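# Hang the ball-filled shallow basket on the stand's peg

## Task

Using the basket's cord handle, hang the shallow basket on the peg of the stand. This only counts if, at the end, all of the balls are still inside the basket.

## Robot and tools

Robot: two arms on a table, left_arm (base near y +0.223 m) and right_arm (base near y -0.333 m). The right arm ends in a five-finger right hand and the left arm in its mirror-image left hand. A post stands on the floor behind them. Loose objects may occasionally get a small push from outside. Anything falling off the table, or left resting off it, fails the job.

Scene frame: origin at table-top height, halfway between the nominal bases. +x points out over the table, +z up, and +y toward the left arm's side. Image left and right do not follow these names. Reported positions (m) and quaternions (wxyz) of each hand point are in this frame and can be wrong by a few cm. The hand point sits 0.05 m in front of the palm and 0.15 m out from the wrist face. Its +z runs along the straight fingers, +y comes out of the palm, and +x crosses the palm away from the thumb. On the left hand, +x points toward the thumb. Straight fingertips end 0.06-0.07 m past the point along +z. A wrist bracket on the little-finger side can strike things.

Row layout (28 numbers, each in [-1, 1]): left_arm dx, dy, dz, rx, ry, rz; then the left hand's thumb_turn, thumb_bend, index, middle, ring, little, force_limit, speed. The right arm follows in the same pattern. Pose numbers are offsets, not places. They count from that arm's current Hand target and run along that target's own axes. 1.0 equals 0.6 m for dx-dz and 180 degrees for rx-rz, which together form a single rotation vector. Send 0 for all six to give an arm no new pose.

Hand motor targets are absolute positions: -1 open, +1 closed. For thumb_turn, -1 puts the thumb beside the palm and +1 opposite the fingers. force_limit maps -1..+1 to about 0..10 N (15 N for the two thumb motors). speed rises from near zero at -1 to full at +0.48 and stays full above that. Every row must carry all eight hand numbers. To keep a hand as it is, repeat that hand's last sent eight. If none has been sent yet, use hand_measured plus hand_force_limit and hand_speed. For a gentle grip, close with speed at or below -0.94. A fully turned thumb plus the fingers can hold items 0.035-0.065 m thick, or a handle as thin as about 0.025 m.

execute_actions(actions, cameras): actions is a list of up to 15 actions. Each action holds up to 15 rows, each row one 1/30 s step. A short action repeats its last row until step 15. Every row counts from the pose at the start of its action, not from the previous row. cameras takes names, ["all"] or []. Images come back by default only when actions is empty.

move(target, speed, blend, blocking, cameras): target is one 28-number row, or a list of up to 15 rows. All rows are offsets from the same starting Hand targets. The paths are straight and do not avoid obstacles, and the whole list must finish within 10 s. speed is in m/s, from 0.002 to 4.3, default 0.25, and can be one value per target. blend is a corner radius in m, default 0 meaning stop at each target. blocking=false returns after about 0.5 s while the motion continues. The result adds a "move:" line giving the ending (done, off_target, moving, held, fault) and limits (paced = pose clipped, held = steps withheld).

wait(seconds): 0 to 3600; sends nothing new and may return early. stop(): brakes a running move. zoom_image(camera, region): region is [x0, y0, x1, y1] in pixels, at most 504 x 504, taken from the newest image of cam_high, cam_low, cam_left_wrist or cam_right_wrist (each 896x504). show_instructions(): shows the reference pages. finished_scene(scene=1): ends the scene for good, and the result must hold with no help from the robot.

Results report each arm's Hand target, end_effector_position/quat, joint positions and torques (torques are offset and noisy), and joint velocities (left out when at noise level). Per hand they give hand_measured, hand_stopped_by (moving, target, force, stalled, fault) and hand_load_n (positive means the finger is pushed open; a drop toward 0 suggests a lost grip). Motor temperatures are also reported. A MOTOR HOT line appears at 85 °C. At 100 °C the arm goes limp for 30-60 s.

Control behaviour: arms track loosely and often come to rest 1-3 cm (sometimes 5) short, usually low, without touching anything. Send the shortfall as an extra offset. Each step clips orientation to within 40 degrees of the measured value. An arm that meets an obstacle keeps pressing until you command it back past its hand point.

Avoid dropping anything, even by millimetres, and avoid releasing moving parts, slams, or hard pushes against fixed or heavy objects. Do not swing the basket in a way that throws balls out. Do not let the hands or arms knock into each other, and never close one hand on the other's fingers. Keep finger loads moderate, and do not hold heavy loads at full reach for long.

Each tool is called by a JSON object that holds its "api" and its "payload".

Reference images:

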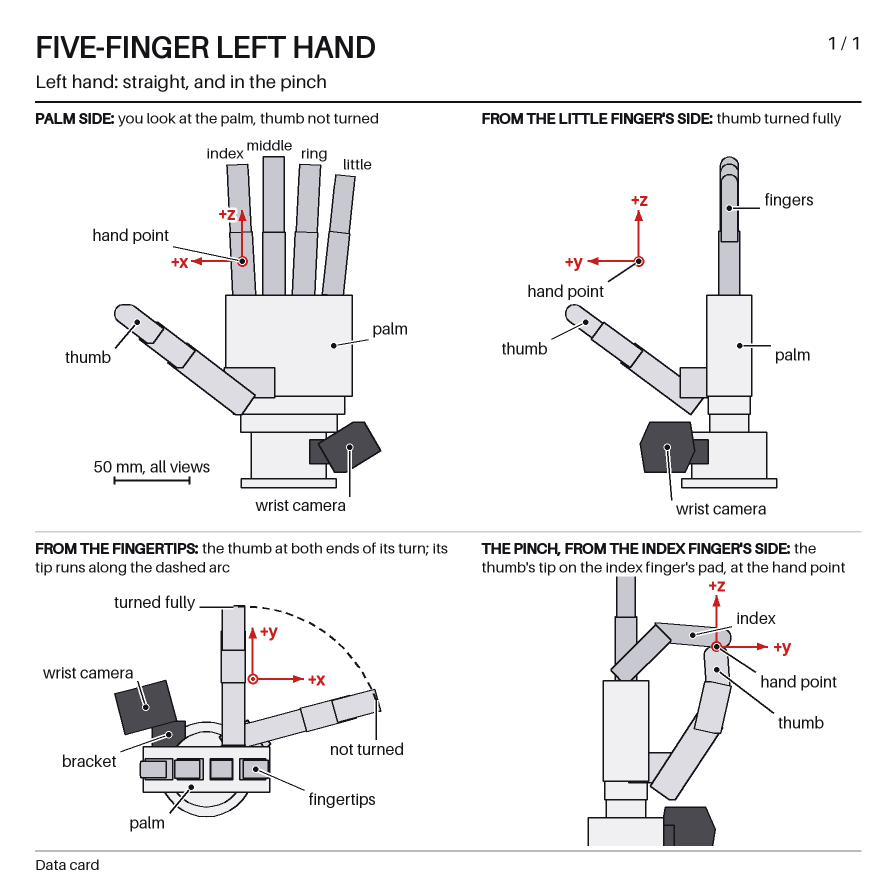

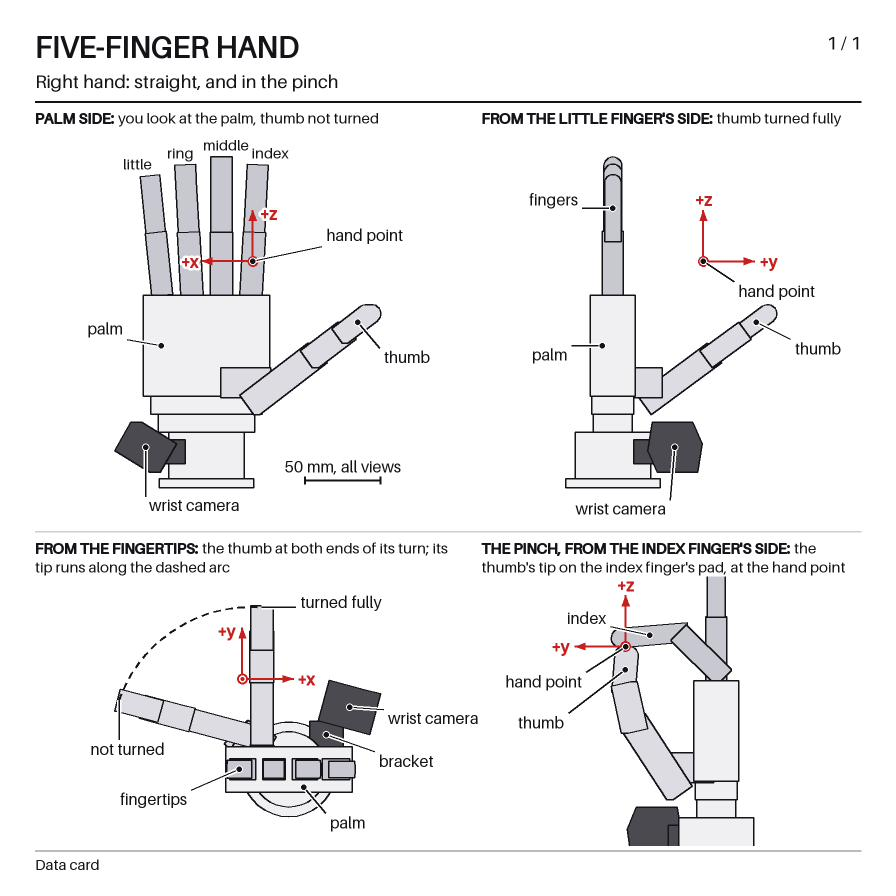

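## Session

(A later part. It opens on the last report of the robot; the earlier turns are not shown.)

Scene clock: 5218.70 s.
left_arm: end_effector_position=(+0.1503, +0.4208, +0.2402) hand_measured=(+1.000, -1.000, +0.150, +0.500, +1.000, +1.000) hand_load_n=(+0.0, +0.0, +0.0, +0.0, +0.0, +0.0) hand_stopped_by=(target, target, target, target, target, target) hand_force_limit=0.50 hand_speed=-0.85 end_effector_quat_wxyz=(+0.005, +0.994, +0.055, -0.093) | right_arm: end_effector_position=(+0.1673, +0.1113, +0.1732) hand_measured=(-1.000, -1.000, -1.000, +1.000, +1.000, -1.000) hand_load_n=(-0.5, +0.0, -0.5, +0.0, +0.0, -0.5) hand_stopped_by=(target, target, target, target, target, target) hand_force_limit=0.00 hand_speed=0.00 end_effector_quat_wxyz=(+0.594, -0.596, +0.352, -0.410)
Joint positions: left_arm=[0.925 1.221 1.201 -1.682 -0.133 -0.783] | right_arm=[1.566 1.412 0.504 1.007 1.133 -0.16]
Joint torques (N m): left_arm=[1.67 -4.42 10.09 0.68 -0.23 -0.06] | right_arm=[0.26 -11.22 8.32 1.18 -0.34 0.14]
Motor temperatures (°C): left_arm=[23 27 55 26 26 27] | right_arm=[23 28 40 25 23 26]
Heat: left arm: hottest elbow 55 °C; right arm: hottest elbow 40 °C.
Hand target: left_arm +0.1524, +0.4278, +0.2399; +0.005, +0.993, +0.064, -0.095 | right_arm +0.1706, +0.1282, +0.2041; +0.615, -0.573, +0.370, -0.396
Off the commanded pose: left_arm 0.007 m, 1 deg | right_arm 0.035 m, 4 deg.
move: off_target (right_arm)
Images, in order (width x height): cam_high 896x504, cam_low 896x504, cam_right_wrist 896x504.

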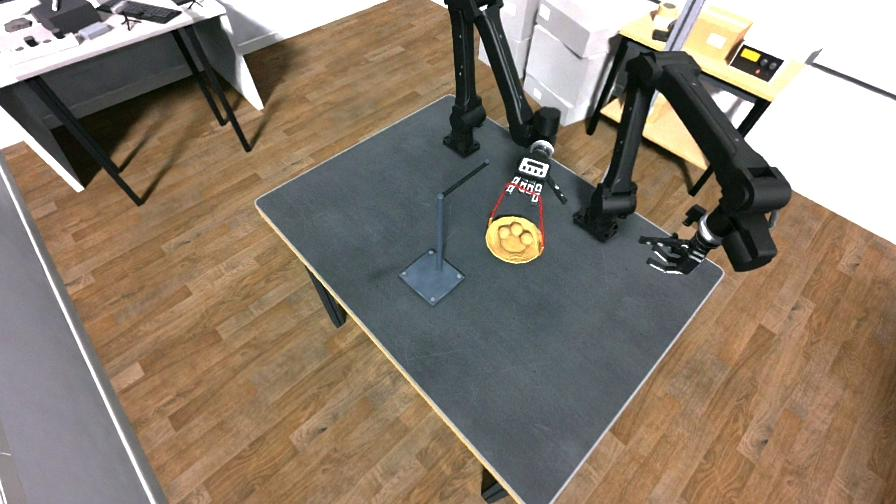

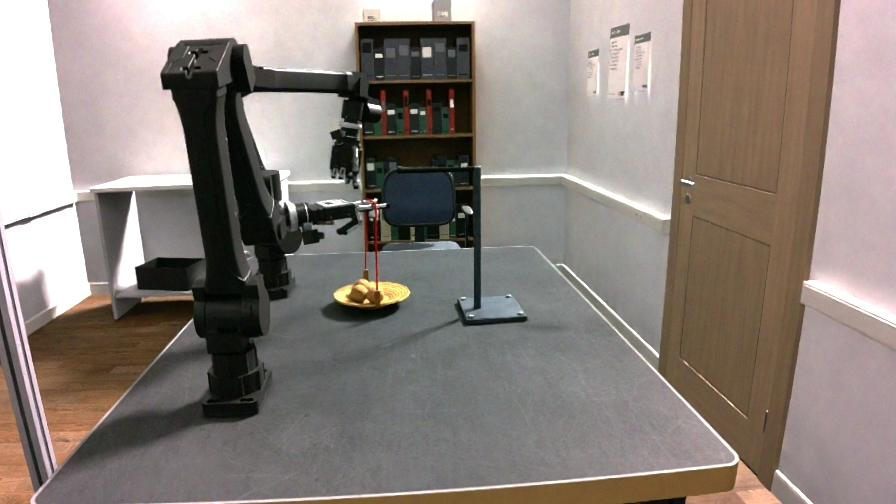

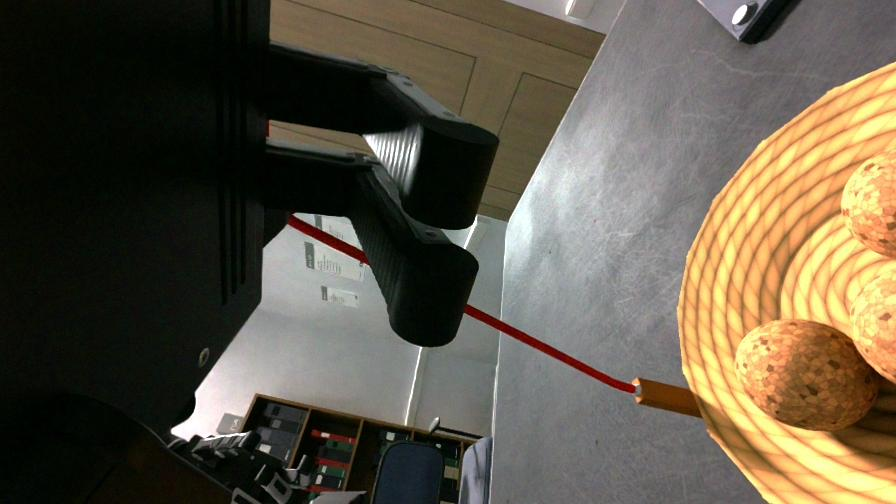

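{"api": "move", "payload": {"target": [0,0,0,0,0,0, 1,-1,0.15,0.5,1,1,0.5,-0.85, 0,-0.0499,0.0035,0,0,0, -1,-1,-1,1,1,-1,0,0], "speed": 0.02, "cameras": ["cam_low","cam_high","cam_right_wrist"]}}

{"api": "zoom_image", "payload": {"camera": "cam_low", "region": [280, 160, 420, 330]}}

{"api": "zoom_image", "payload": {"camera": "cam_high", "region": [460, 140, 580, 270]}}

Scene clock: 5241.37 s.
left_arm: end_effector_position=(+0.1503, +0.4208, +0.2402) hand_measured=(+1.000, -1.000, +0.150, +0.500, +1.000, +1.000) hand_load_n=(+0.0, +0.0, +0.0, +0.0, +0.0, +0.0) hand_stopped_by=(target, target, target, target, target, target) hand_force_limit=0.50 hand_speed=-0.85 end_effector_quat_wxyz=(+0.005, +0.994, +0.055, -0.093) | right_arm: end_effector_position=(+0.1673, +0.1108, +0.1972) hand_measured=(-1.000, -1.000, -1.000, +1.000, +1.000, -1.000) hand_load_n=(+0.0, +0.0, -0.5, +0.0, +0.0, -1.0) hand_stopped_by=(target, target, target, target, target, target) hand_force_limit=0.00 hand_speed=0.00 end_effector_quat_wxyz=(+0.591, -0.599, +0.350, -0.411)
Joint positions: left_arm=[0.925 1.221 1.201 -1.682 -0.133 -0.783] | right_arm=[1.566 1.332 0.53 0.891 1.133 -0.159]
Joint torques (N m): left_arm=[1.67 -4.42 10.07 0.68 -0.23 -0.06] | right_arm=[-1.2 -10.05 9.54 1.46 -0.28 0.11]
Motor temperatures (°C): left_arm=[23 27 56 26 26 27] | right_arm=[23 28 43 25 23 26]
Heat: left arm: hottest elbow 56 °C; right arm: hottest elbow 43 °C.
Hand target: left_arm +0.1524, +0.4278, +0.2399; +0.005, +0.993, +0.064, -0.095 | right_arm +0.1706, +0.1282, +0.2340; +0.615, -0.573, +0.370, -0.396
Off the commanded pose: left_arm 0.007 m, 1 deg | right_arm 0.041 m, 5 deg.
move: off_target (right_arm)
Images, in order (width x height): cam_high 896x504, cam_low 896x504, cam_right_wrist 896x504.

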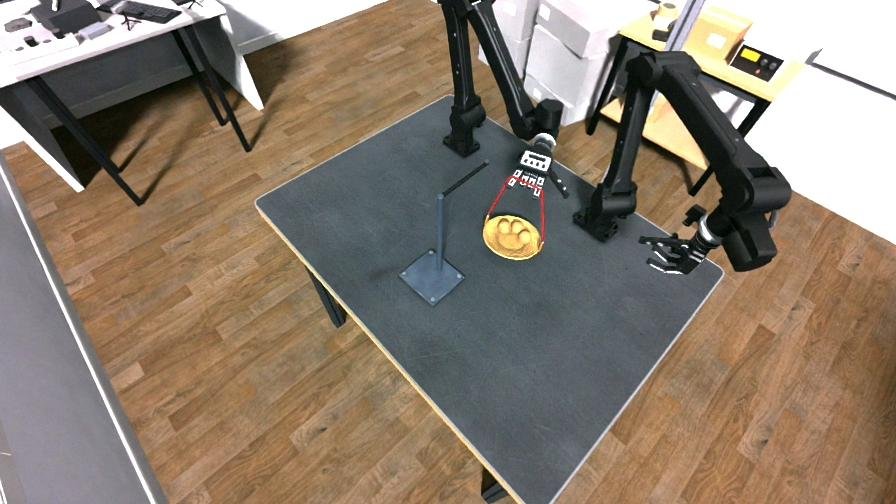

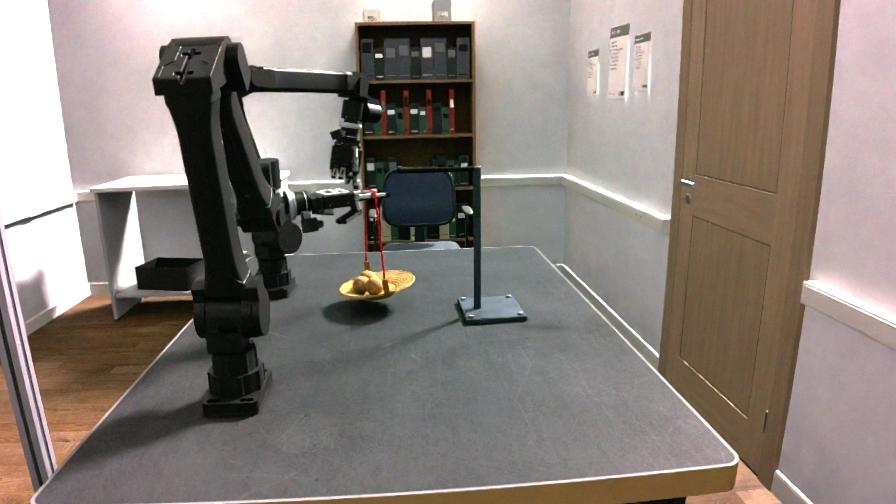

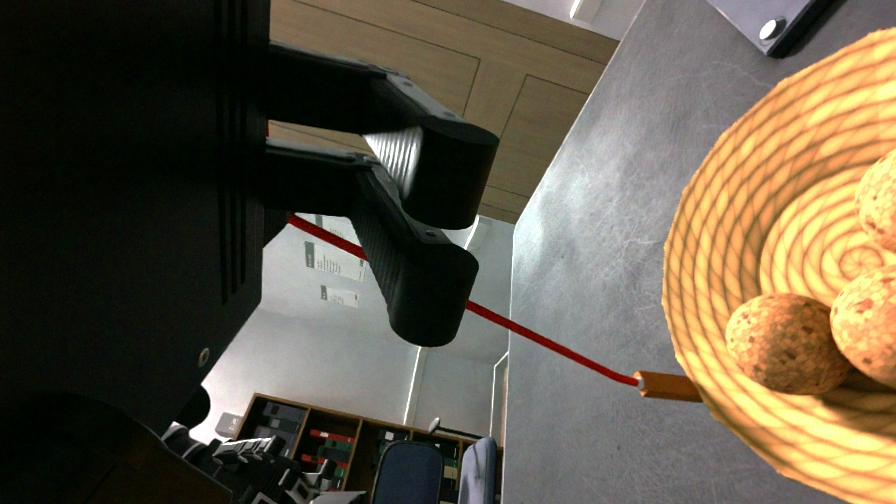

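Scaled by 2.965 from the camera's image (finer frame: 1280x720).

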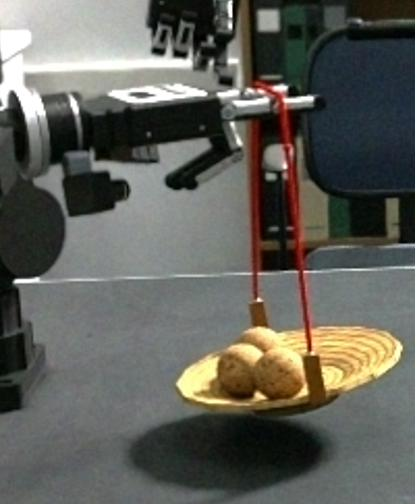

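Scaled by 3.877 from the camera's image (finer frame: 1280x720).

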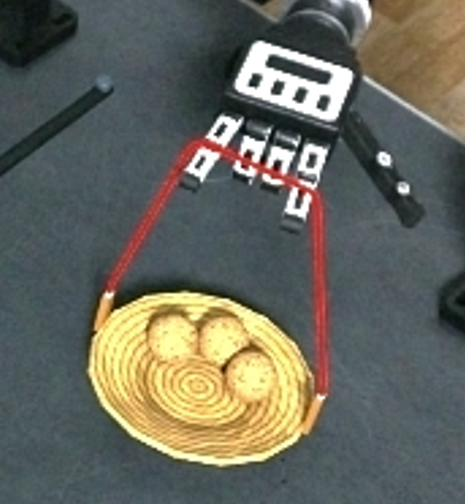

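{"api": "move", "payload": {"target": [0,0,0,0,0,0, 1,-1,0.15,0.5,1,1,0.5,-0.85, 0,-0.1413,0.0099,0,0,0, -1,-1,-1,1,1,-1,0,0], "speed": 0.03, "cameras": ["cam_low","cam_high","cam_right_wrist"]}}

{"api": "zoom_image", "payload": {"camera": "cam_low", "region": [320, 130, 480, 330]}}

{"api": "zoom_image", "payload": {"camera": "cam_high", "region": [460, 100, 590, 240]}}

Scene clock: 5276.63 s.
left_arm: end_effector_position=(+0.1503, +0.4208, +0.2402) hand_measured=(+1.000, -1.000, +0.150, +0.500, +1.000, +1.000) hand_load_n=(+0.0, +0.0, +0.0, +0.0, +0.0, +0.0) hand_stopped_by=(target, target, target, target, target, target) hand_force_limit=0.50 hand_speed=-0.85 end_effector_quat_wxyz=(+0.005, +0.994, +0.055, -0.093) | right_arm: end_effector_position=(+0.1673, +0.1151, +0.2739) hand_measured=(-1.000, -1.000, -1.000, +1.000, +1.000, -1.000) hand_load_n=(-0.5, +0.0, -0.5, +0.0, +0.0, -1.0) hand_stopped_by=(target, target, target, target, target, target) hand_force_limit=0.00 hand_speed=0.00 end_effector_quat_wxyz=(+0.589, -0.601, +0.349, -0.413)
Joint positions: left_arm=[0.925 1.221 1.201 -1.682 -0.133 -0.783] | right_arm=[1.566 1.168 0.655 0.595 1.133 -0.159]
Joint torques (N m): left_arm=[1.67 -4.42 10.07 0.68 -0.22 -0.06] | right_arm=[-0.09 -9.11 11.51 1.46 -0.26 0.15]
Motor temperatures (°C): left_arm=[23 27 56 26 26 27] | right_arm=[23 28 44 24 23 26]
Heat: left arm: hottest elbow 56 °C; right arm: hottest elbow 44 °C.
Hand target: left_arm +0.1524, +0.4278, +0.2399; +0.005, +0.993, +0.064, -0.095 | right_arm +0.1706, +0.1282, +0.3191; +0.615, -0.573, +0.370, -0.396
Off the commanded pose: left_arm 0.007 m, 1 deg | right_arm 0.047 m, 5 deg.
move: off_target (right_arm)
Images, in order (width x height): cam_high 896x504, cam_low 896x504, cam_right_wrist 896x504.

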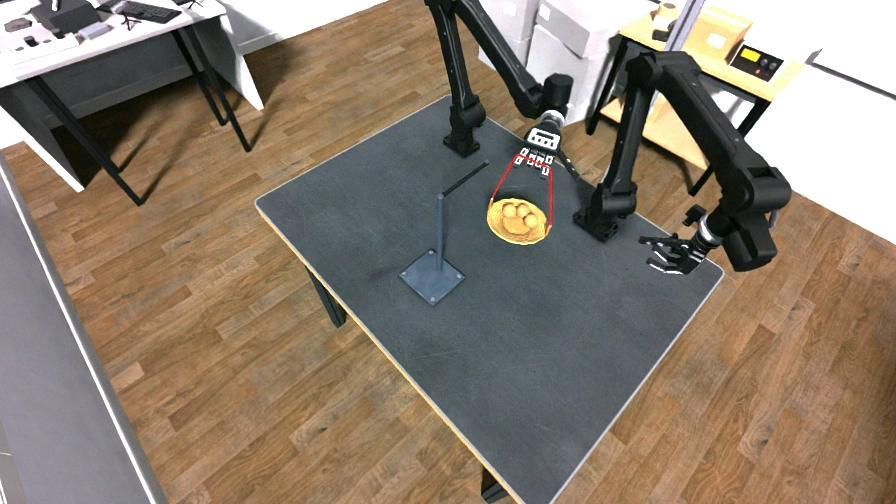

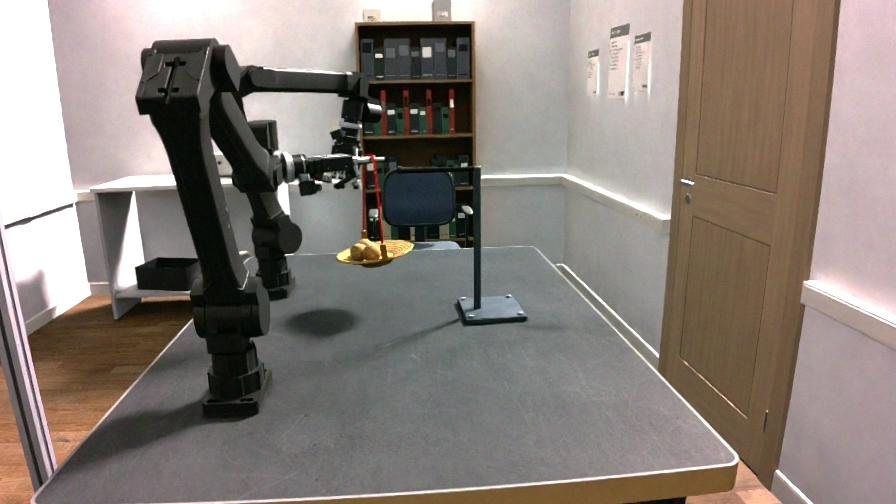

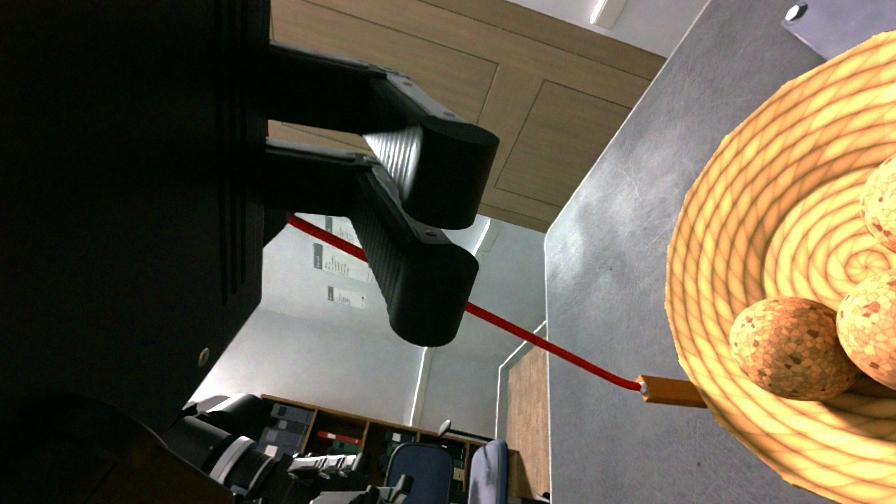

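Scaled by 2.520 from the camera's image (finer frame: 1280x720).

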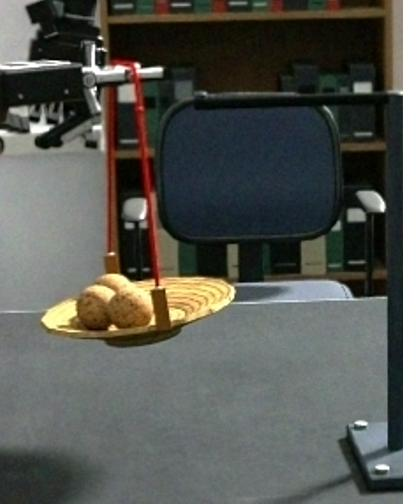

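Scaled by 3.600 from the camera's image (finer frame: 1280x720).

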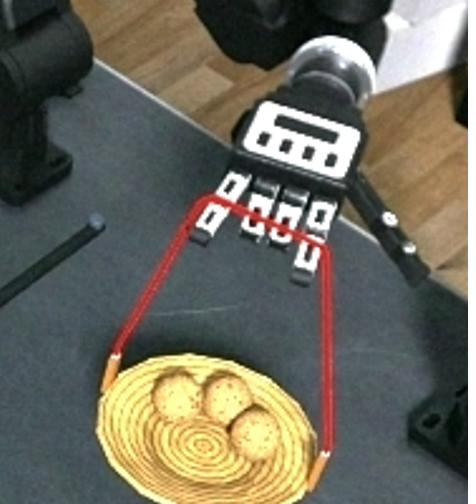

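{"api": "move", "payload": {"target": [[0,0,0,0,0,0, 1,-1,0.15,0.5,1,1,0.5,-0.85, -0.0144,-0.0438,-0.0289,0,0,0, -1,-1,-1,1,1,-1,0,0],[0,0,0,0,0,0, 1,-1,0.15,0.5,1,1,0.5,-0.85, 0.1195,-0.048,-0.0885,0,0.0693,-0.0048, -1,-1,-1,1,1,-1,0,0]], "speed": 0.03, "blend": [0.01, 0], "cameras": ["cam_low","cam_high","cam_right_wrist"]}}

{"api": "zoom_image", "payload": {"camera": "cam_low", "region": [280, 120, 480, 330]}}

{"api": "zoom_image", "payload": {"camera": "cam_high", "region": [430, 80, 570, 230]}}

Scene clock: 5337.17 s.
left_arm: end_effector_position=(+0.1503, +0.4208, +0.2402) hand_measured=(+1.000, -1.000, +0.150, +0.500, +1.000, +1.000) hand_load_n=(+0.5, +0.0, +0.0, +0.0, +0.0, +0.0) hand_stopped_by=(target, target, target, target, target, target) hand_force_limit=0.50 hand_speed=-0.85 end_effector_quat_wxyz=(+0.005, +0.994, +0.055, -0.093) | right_arm: end_effector_position=(+0.1531, +0.0386, +0.3425) hand_measured=(-1.000, -1.000, -1.000, +1.000, +1.000, -1.000) hand_load_n=(-0.5, +0.0, -0.5, +0.0, +0.0, -0.5) hand_stopped_by=(target, target, target, target, target, target) hand_force_limit=0.00 hand_speed=0.00 end_effector_quat_wxyz=(+0.563, -0.531, +0.431, -0.464)
Joint positions: left_arm=[0.925 1.221 1.201 -1.682 -0.133 -0.783] | right_arm=[1.68 1.056 0.645 1.037 1.462 -0.632]
Joint torques (N m): left_arm=[1.67 -4.42 10.07 0.69 -0.23 -0.06] | right_arm=[0.91 -4.42 6.37 1.94 -0.8 -0.03]
Motor temperatures (°C): left_arm=[23 27 56 26 26 27] | right_arm=[23 27 49 24 23 26]
Heat: left arm: hottest elbow 56 °C; right arm: hottest elbow 49 °C.
Hand target: left_arm +0.1524, +0.4278, +0.2399; +0.005, +0.993, +0.064, -0.095 | right_arm +0.1500, +0.0402, +0.3441; +0.568, -0.530, +0.430, -0.461
Off the commanded pose: left_arm 0.007 m, 1 deg | right_arm 0.004 m, 1 deg.
move: done
Images, in order (width x height): cam_high 896x504, cam_low 896x504, cam_right_wrist 896x504.

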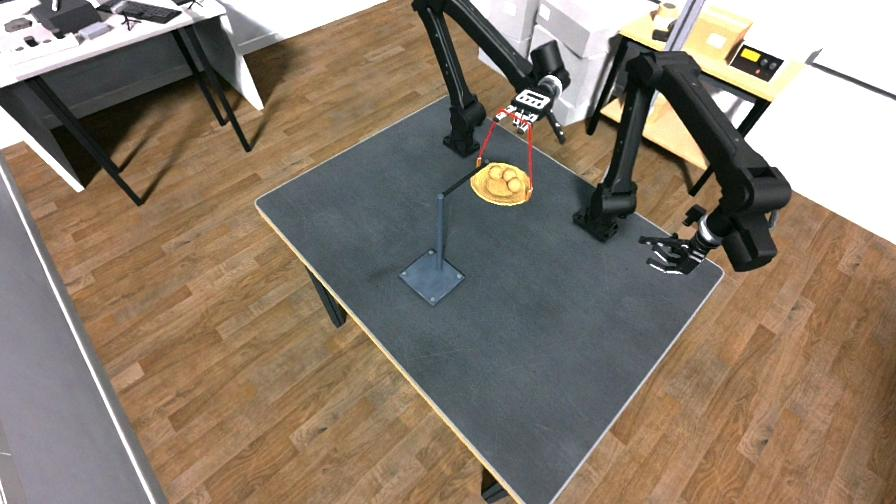

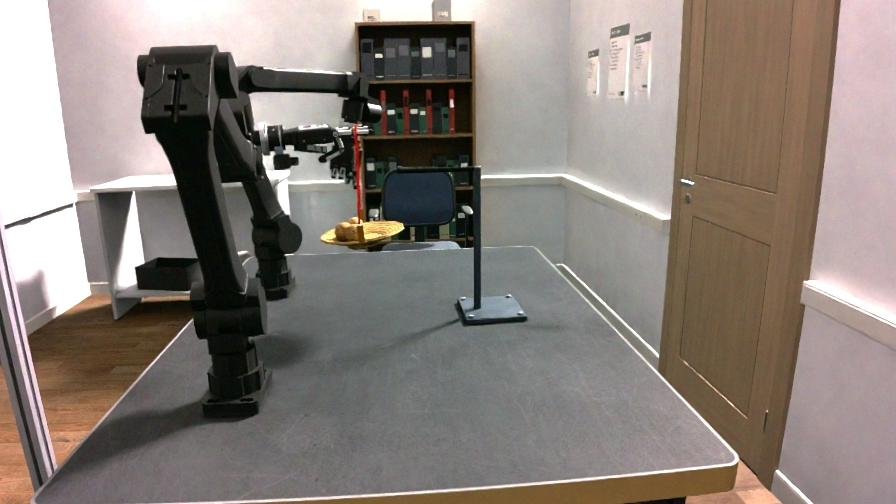

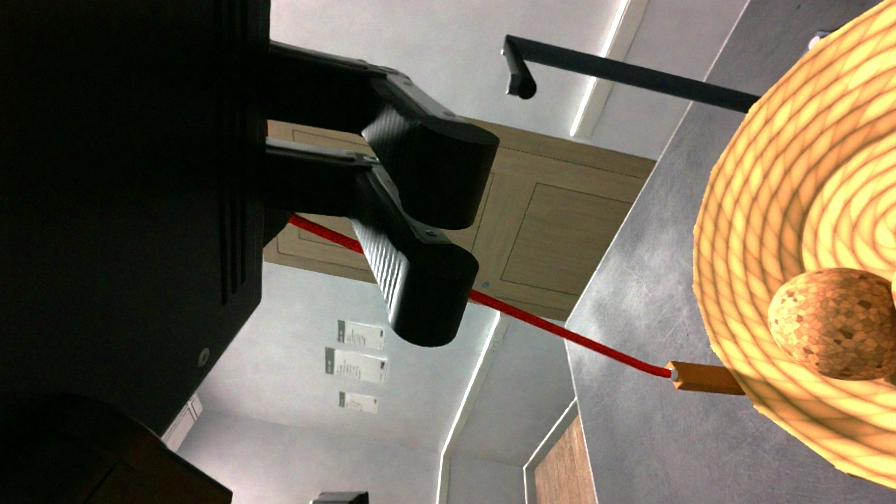

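Scaled by 2.400 from the camera's image (finer frame: 1280x720).

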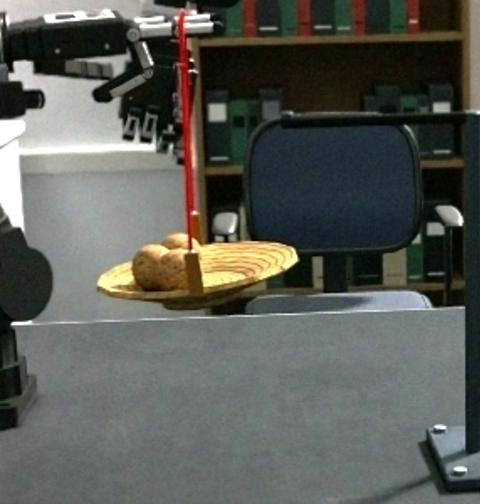

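Scaled by 3.360 from the camera's image (finer frame: 1280x720).

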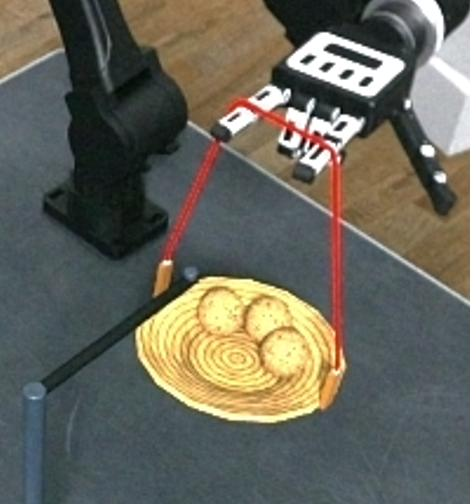

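{"api": "zoom_image", "payload": {"camera": "cam_right_wrist", "region": [470, 0, 770, 170]}}

Scaled by 1.680 from the camera's image (finer frame: 1280x720).

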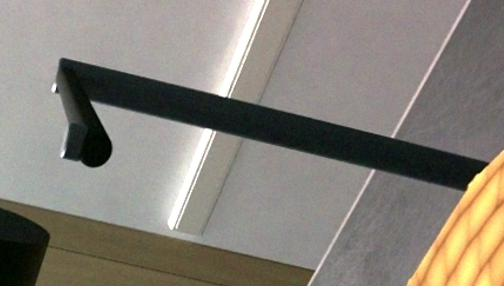

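{"api": "zoom_image", "payload": {"camera": "cam_high", "region": [480, 80, 560, 150]}}

{"api": "zoom_image", "payload": {"camera": "cam_low", "region": [310, 100, 400, 180]}}

Scaled by 6.300 from the camera's image (finer frame: 1280x720).

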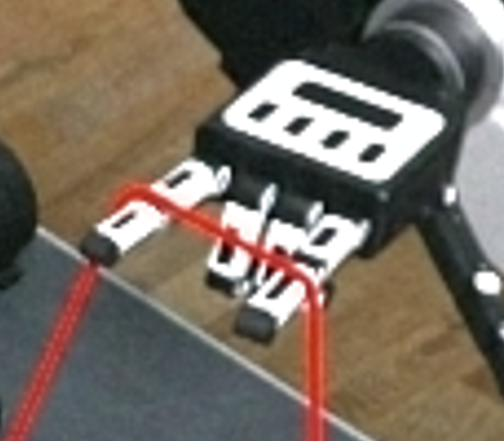

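Scaled by 5.600 from the camera's image (finer frame: 1280x720).

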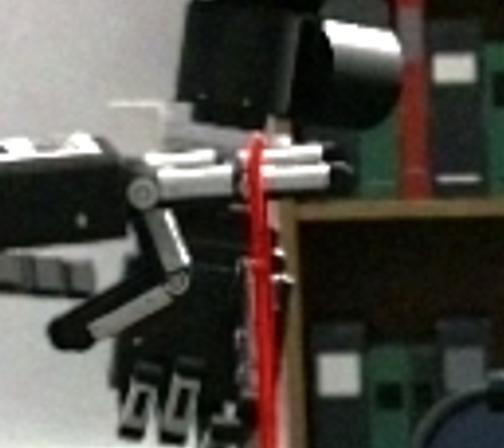

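{"api": "move", "payload": {"target": [0,0,0,0,0,0, 1,-1,0.15,0.5,1,1,0.5,-0.85, 0,0.0831,-0.0057,0,0,0, -1,-1,-1,1,1,-1,0,0], "speed": 0.03, "cameras": ["cam_low","cam_high","cam_right_wrist"]}}

{"api": "zoom_image", "payload": {"camera": "cam_low", "region": [300, 110, 420, 230]}}

{"api": "zoom_image", "payload": {"camera": "cam_high", "region": [450, 80, 570, 200]}}

Scene clock: 5410.50 s.
left_arm: end_effector_position=(+0.1503, +0.4208, +0.2402) hand_measured=(+1.000, -1.000, +0.150, +0.500, +1.000, +1.000) hand_load_n=(+0.0, -0.5, +0.0, +0.0, +0.0, +0.0) hand_stopped_by=(target, target, target, target, target, target) hand_force_limit=0.50 hand_speed=-0.85 end_effector_quat_wxyz=(+0.005, +0.994, +0.055, -0.093) | right_arm: end_effector_position=(+0.1531, +0.0386, +0.2930) hand_measured=(-1.000, -1.000, -1.000, +1.000, +1.000, -1.000) hand_load_n=(+0.0, -0.5, -1.0, +0.0, +0.0, -0.5) hand_stopped_by=(target, target, target, target, target, target) hand_force_limit=0.00 hand_speed=0.00 end_effector_quat_wxyz=(+0.563, -0.531, +0.431, -0.463)
Joint positions: left_arm=[0.925 1.221 1.201 -1.682 -0.133 -0.783] | right_arm=[1.68 1.143 0.556 1.215 1.462 -0.631]
Joint torques (N m): left_arm=[1.67 -4.48 10.09 0.68 -0.23 -0.06] | right_arm=[-0.03 -5.36 5.79 1.99 -0.85 -0.04]
Motor temperatures (°C): left_arm=[23 27 56 26 26 27] | right_arm=[23 27 46 25 25 26]
Heat: left arm: hottest elbow 56 °C; right arm: hottest elbow 46 °C.
Hand target: left_arm +0.1524, +0.4278, +0.2399; +0.005, +0.993, +0.064, -0.095 | right_arm +0.1501, +0.0403, +0.2942; +0.568, -0.529, +0.430, -0.461
Off the commanded pose: left_arm 0.007 m, 1 deg | right_arm 0.004 m, 1 deg.
move: done
Images, in order (width x height): cam_high 896x504, cam_low 896x504, cam_right_wrist 896x504.

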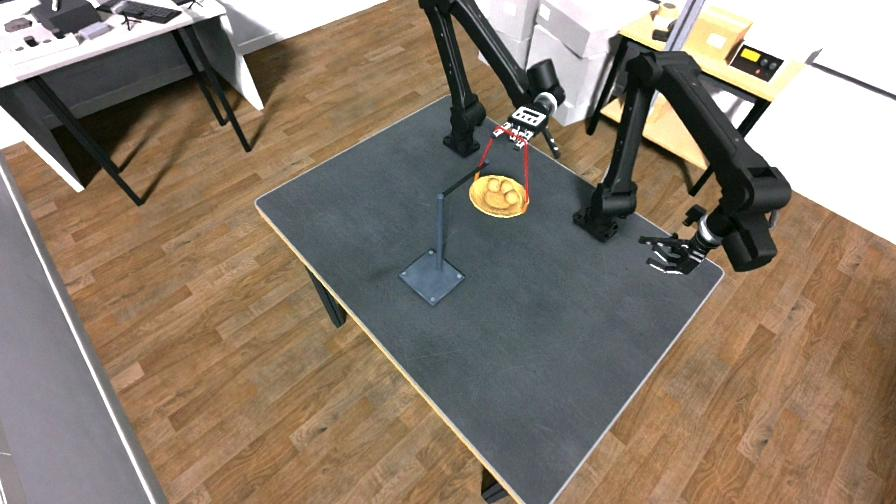

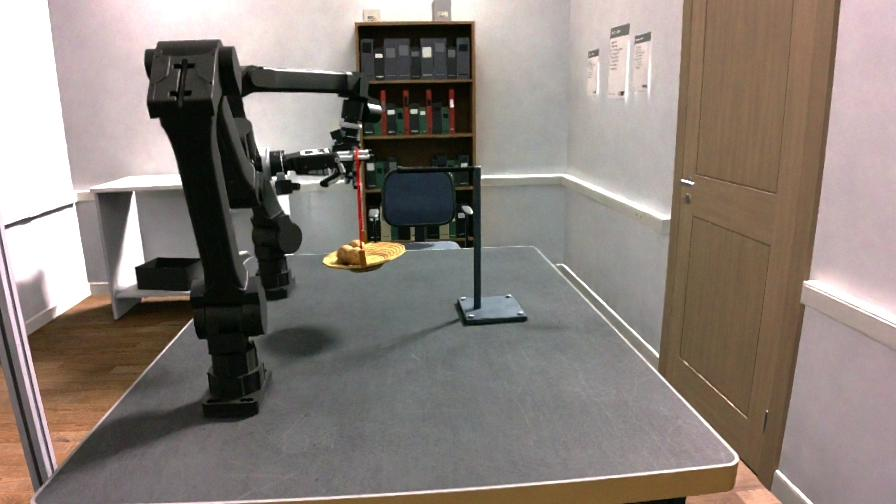

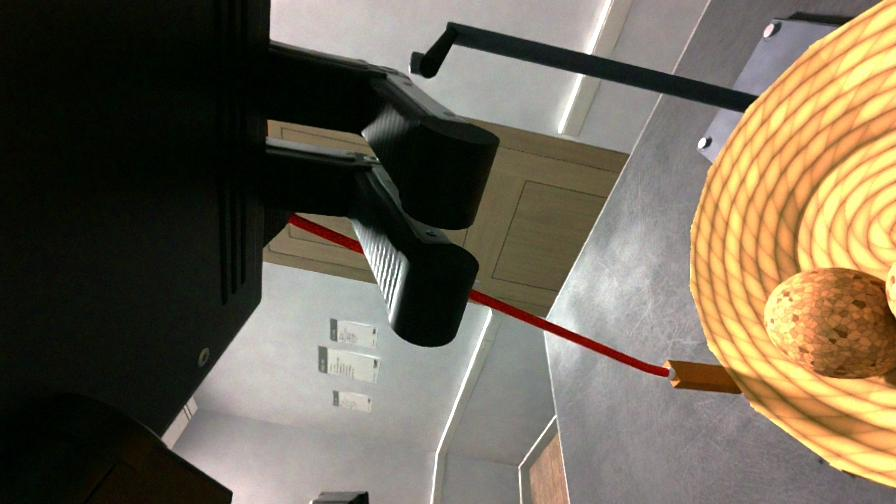

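Scaled by 4.200 from the camera's image (finer frame: 1280x720).

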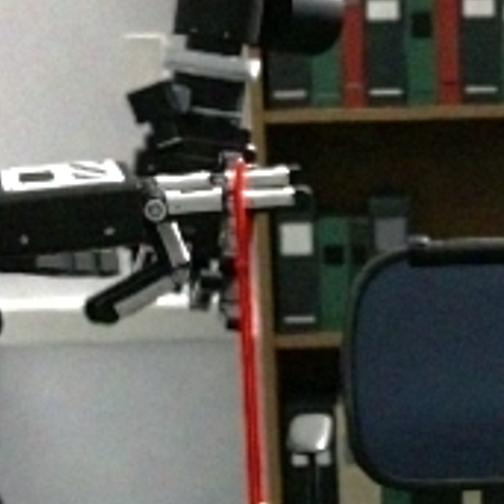

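Scaled by 4.200 from the camera's image (finer frame: 1280x720).

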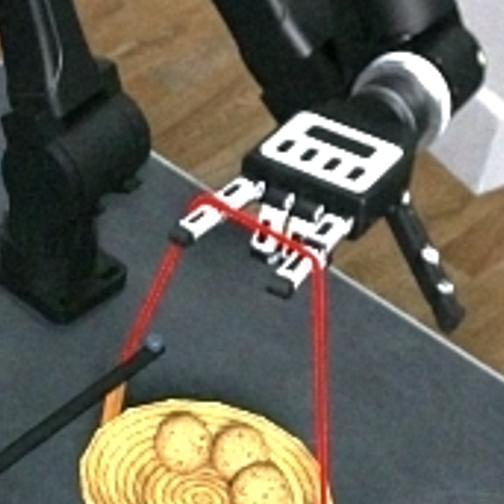

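{"api": "move", "payload": {"target": [0,0,0,0,0,0, 1,-1,0.15,0.5,1,1,0.5,-0.85, 0.0243,0.0002,0.1247,0,0.0488,-0.0033, -1,-1,-1,1,1,-1,0,0], "speed": 0.03, "cameras": ["cam_low","cam_high","cam_right_wrist"]}}

{"api": "zoom_image", "payload": {"camera": "cam_low", "region": [330, 110, 450, 230]}}

{"api": "zoom_image", "payload": {"camera": "cam_high", "region": [440, 90, 560, 210]}}

Scene clock: 5466.30 s.
left_arm: end_effector_position=(+0.1503, +0.4208, +0.2402) hand_measured=(+1.000, -1.000, +0.150, +0.500, +1.000, +1.000) hand_load_n=(+0.0, +0.0, +0.0, +0.0, +0.0, +0.0) hand_stopped_by=(target, target, target, target, target, target) hand_force_limit=0.50 hand_speed=-0.85 end_effector_quat_wxyz=(+0.005, +0.994, +0.055, -0.093) | right_arm: end_effector_position=(+0.2217, +0.0255, +0.2729) hand_measured=(-1.000, -1.000, -1.000, +1.000, +1.000, -1.000) hand_load_n=(+0.0, +0.0, -0.5, +0.0, +0.0, -0.5) hand_stopped_by=(target, target, target, target, target, target) hand_force_limit=0.00 hand_speed=0.00 end_effector_quat_wxyz=(+0.515, -0.512, +0.455, -0.516)
Joint positions: left_arm=[0.925 1.221 1.201 -1.682 -0.133 -0.783] | right_arm=[1.485 1.183 0.569 1.033 1.417 -0.474]
Joint torques (N m): left_arm=[1.67 -4.48 10.07 0.68 -0.23 -0.06] | right_arm=[0.38 -5.77 10.14 0.8 -0.79 0.08]
Motor temperatures (°C): left_arm=[23 27 56 26 26 27] | right_arm=[23 27 45 25 25 26]
Heat: left arm: hottest elbow 56 °C; right arm: hottest elbow 45 °C.
Hand target: left_arm +0.1524, +0.4278, +0.2399; +0.005, +0.993, +0.064, -0.095 | right_arm +0.2261, +0.0414, +0.2994; +0.531, -0.495, +0.469, -0.503
Off the commanded pose: left_arm 0.007 m, 1 deg | right_arm 0.031 m, 3 deg.
move: off_target (right_arm)
Images, in order (width x height): cam_high 896x504, cam_low 896x504, cam_right_wrist 896x504.

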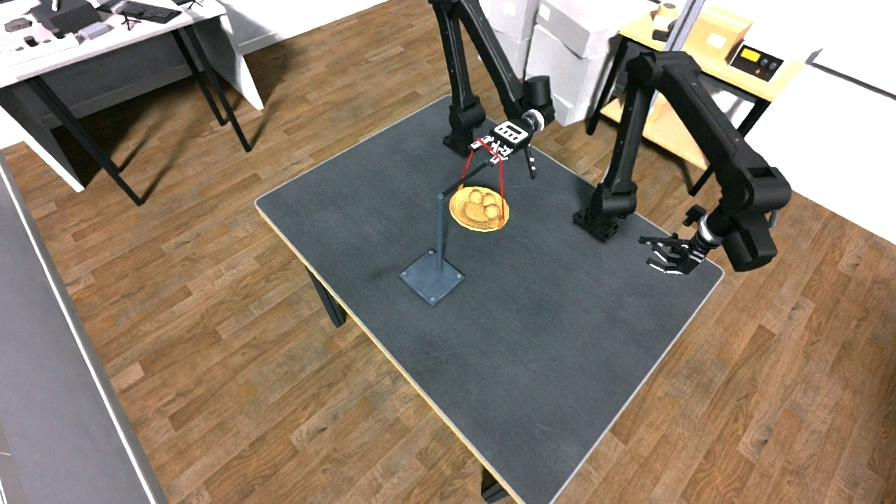

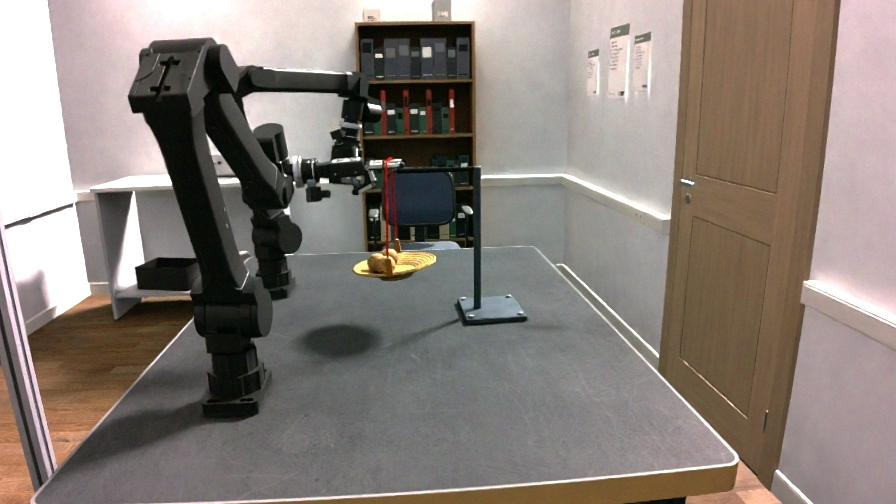

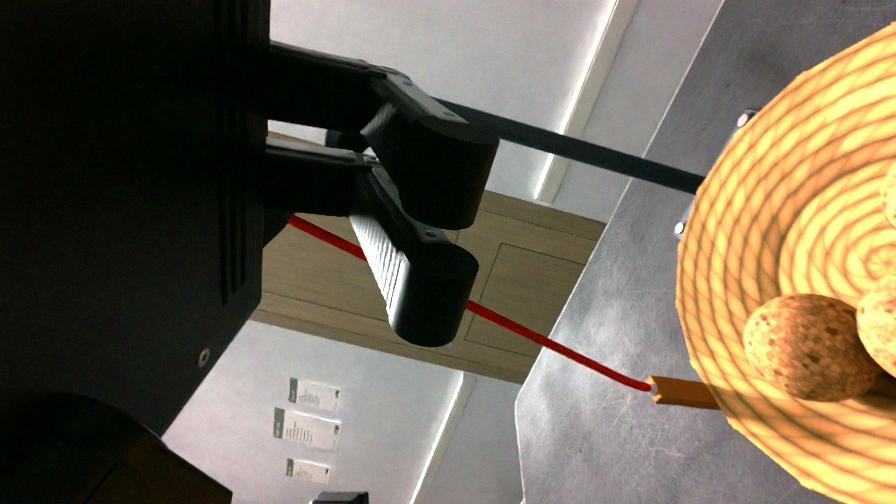

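Scaled by 4.200 from the camera's image (finer frame: 1280x720).

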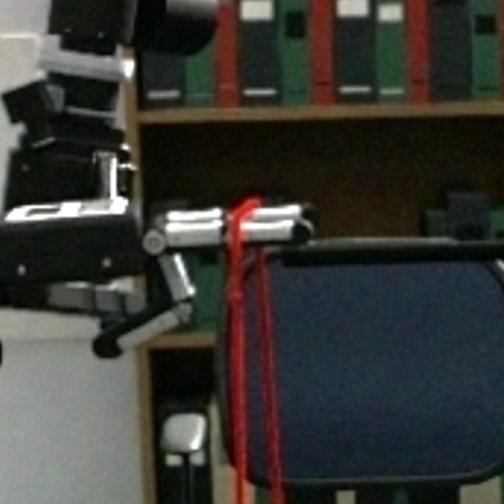

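Scaled by 4.200 from the camera's image (finer frame: 1280x720).

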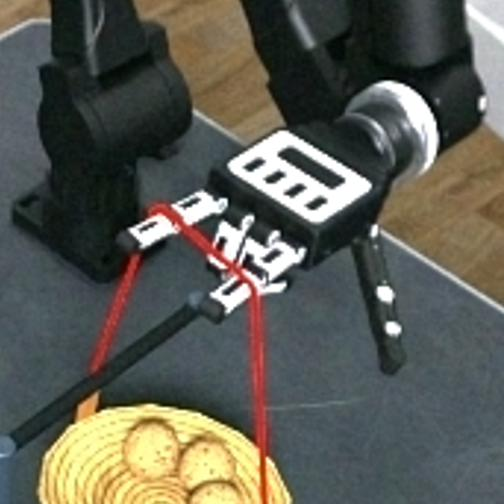

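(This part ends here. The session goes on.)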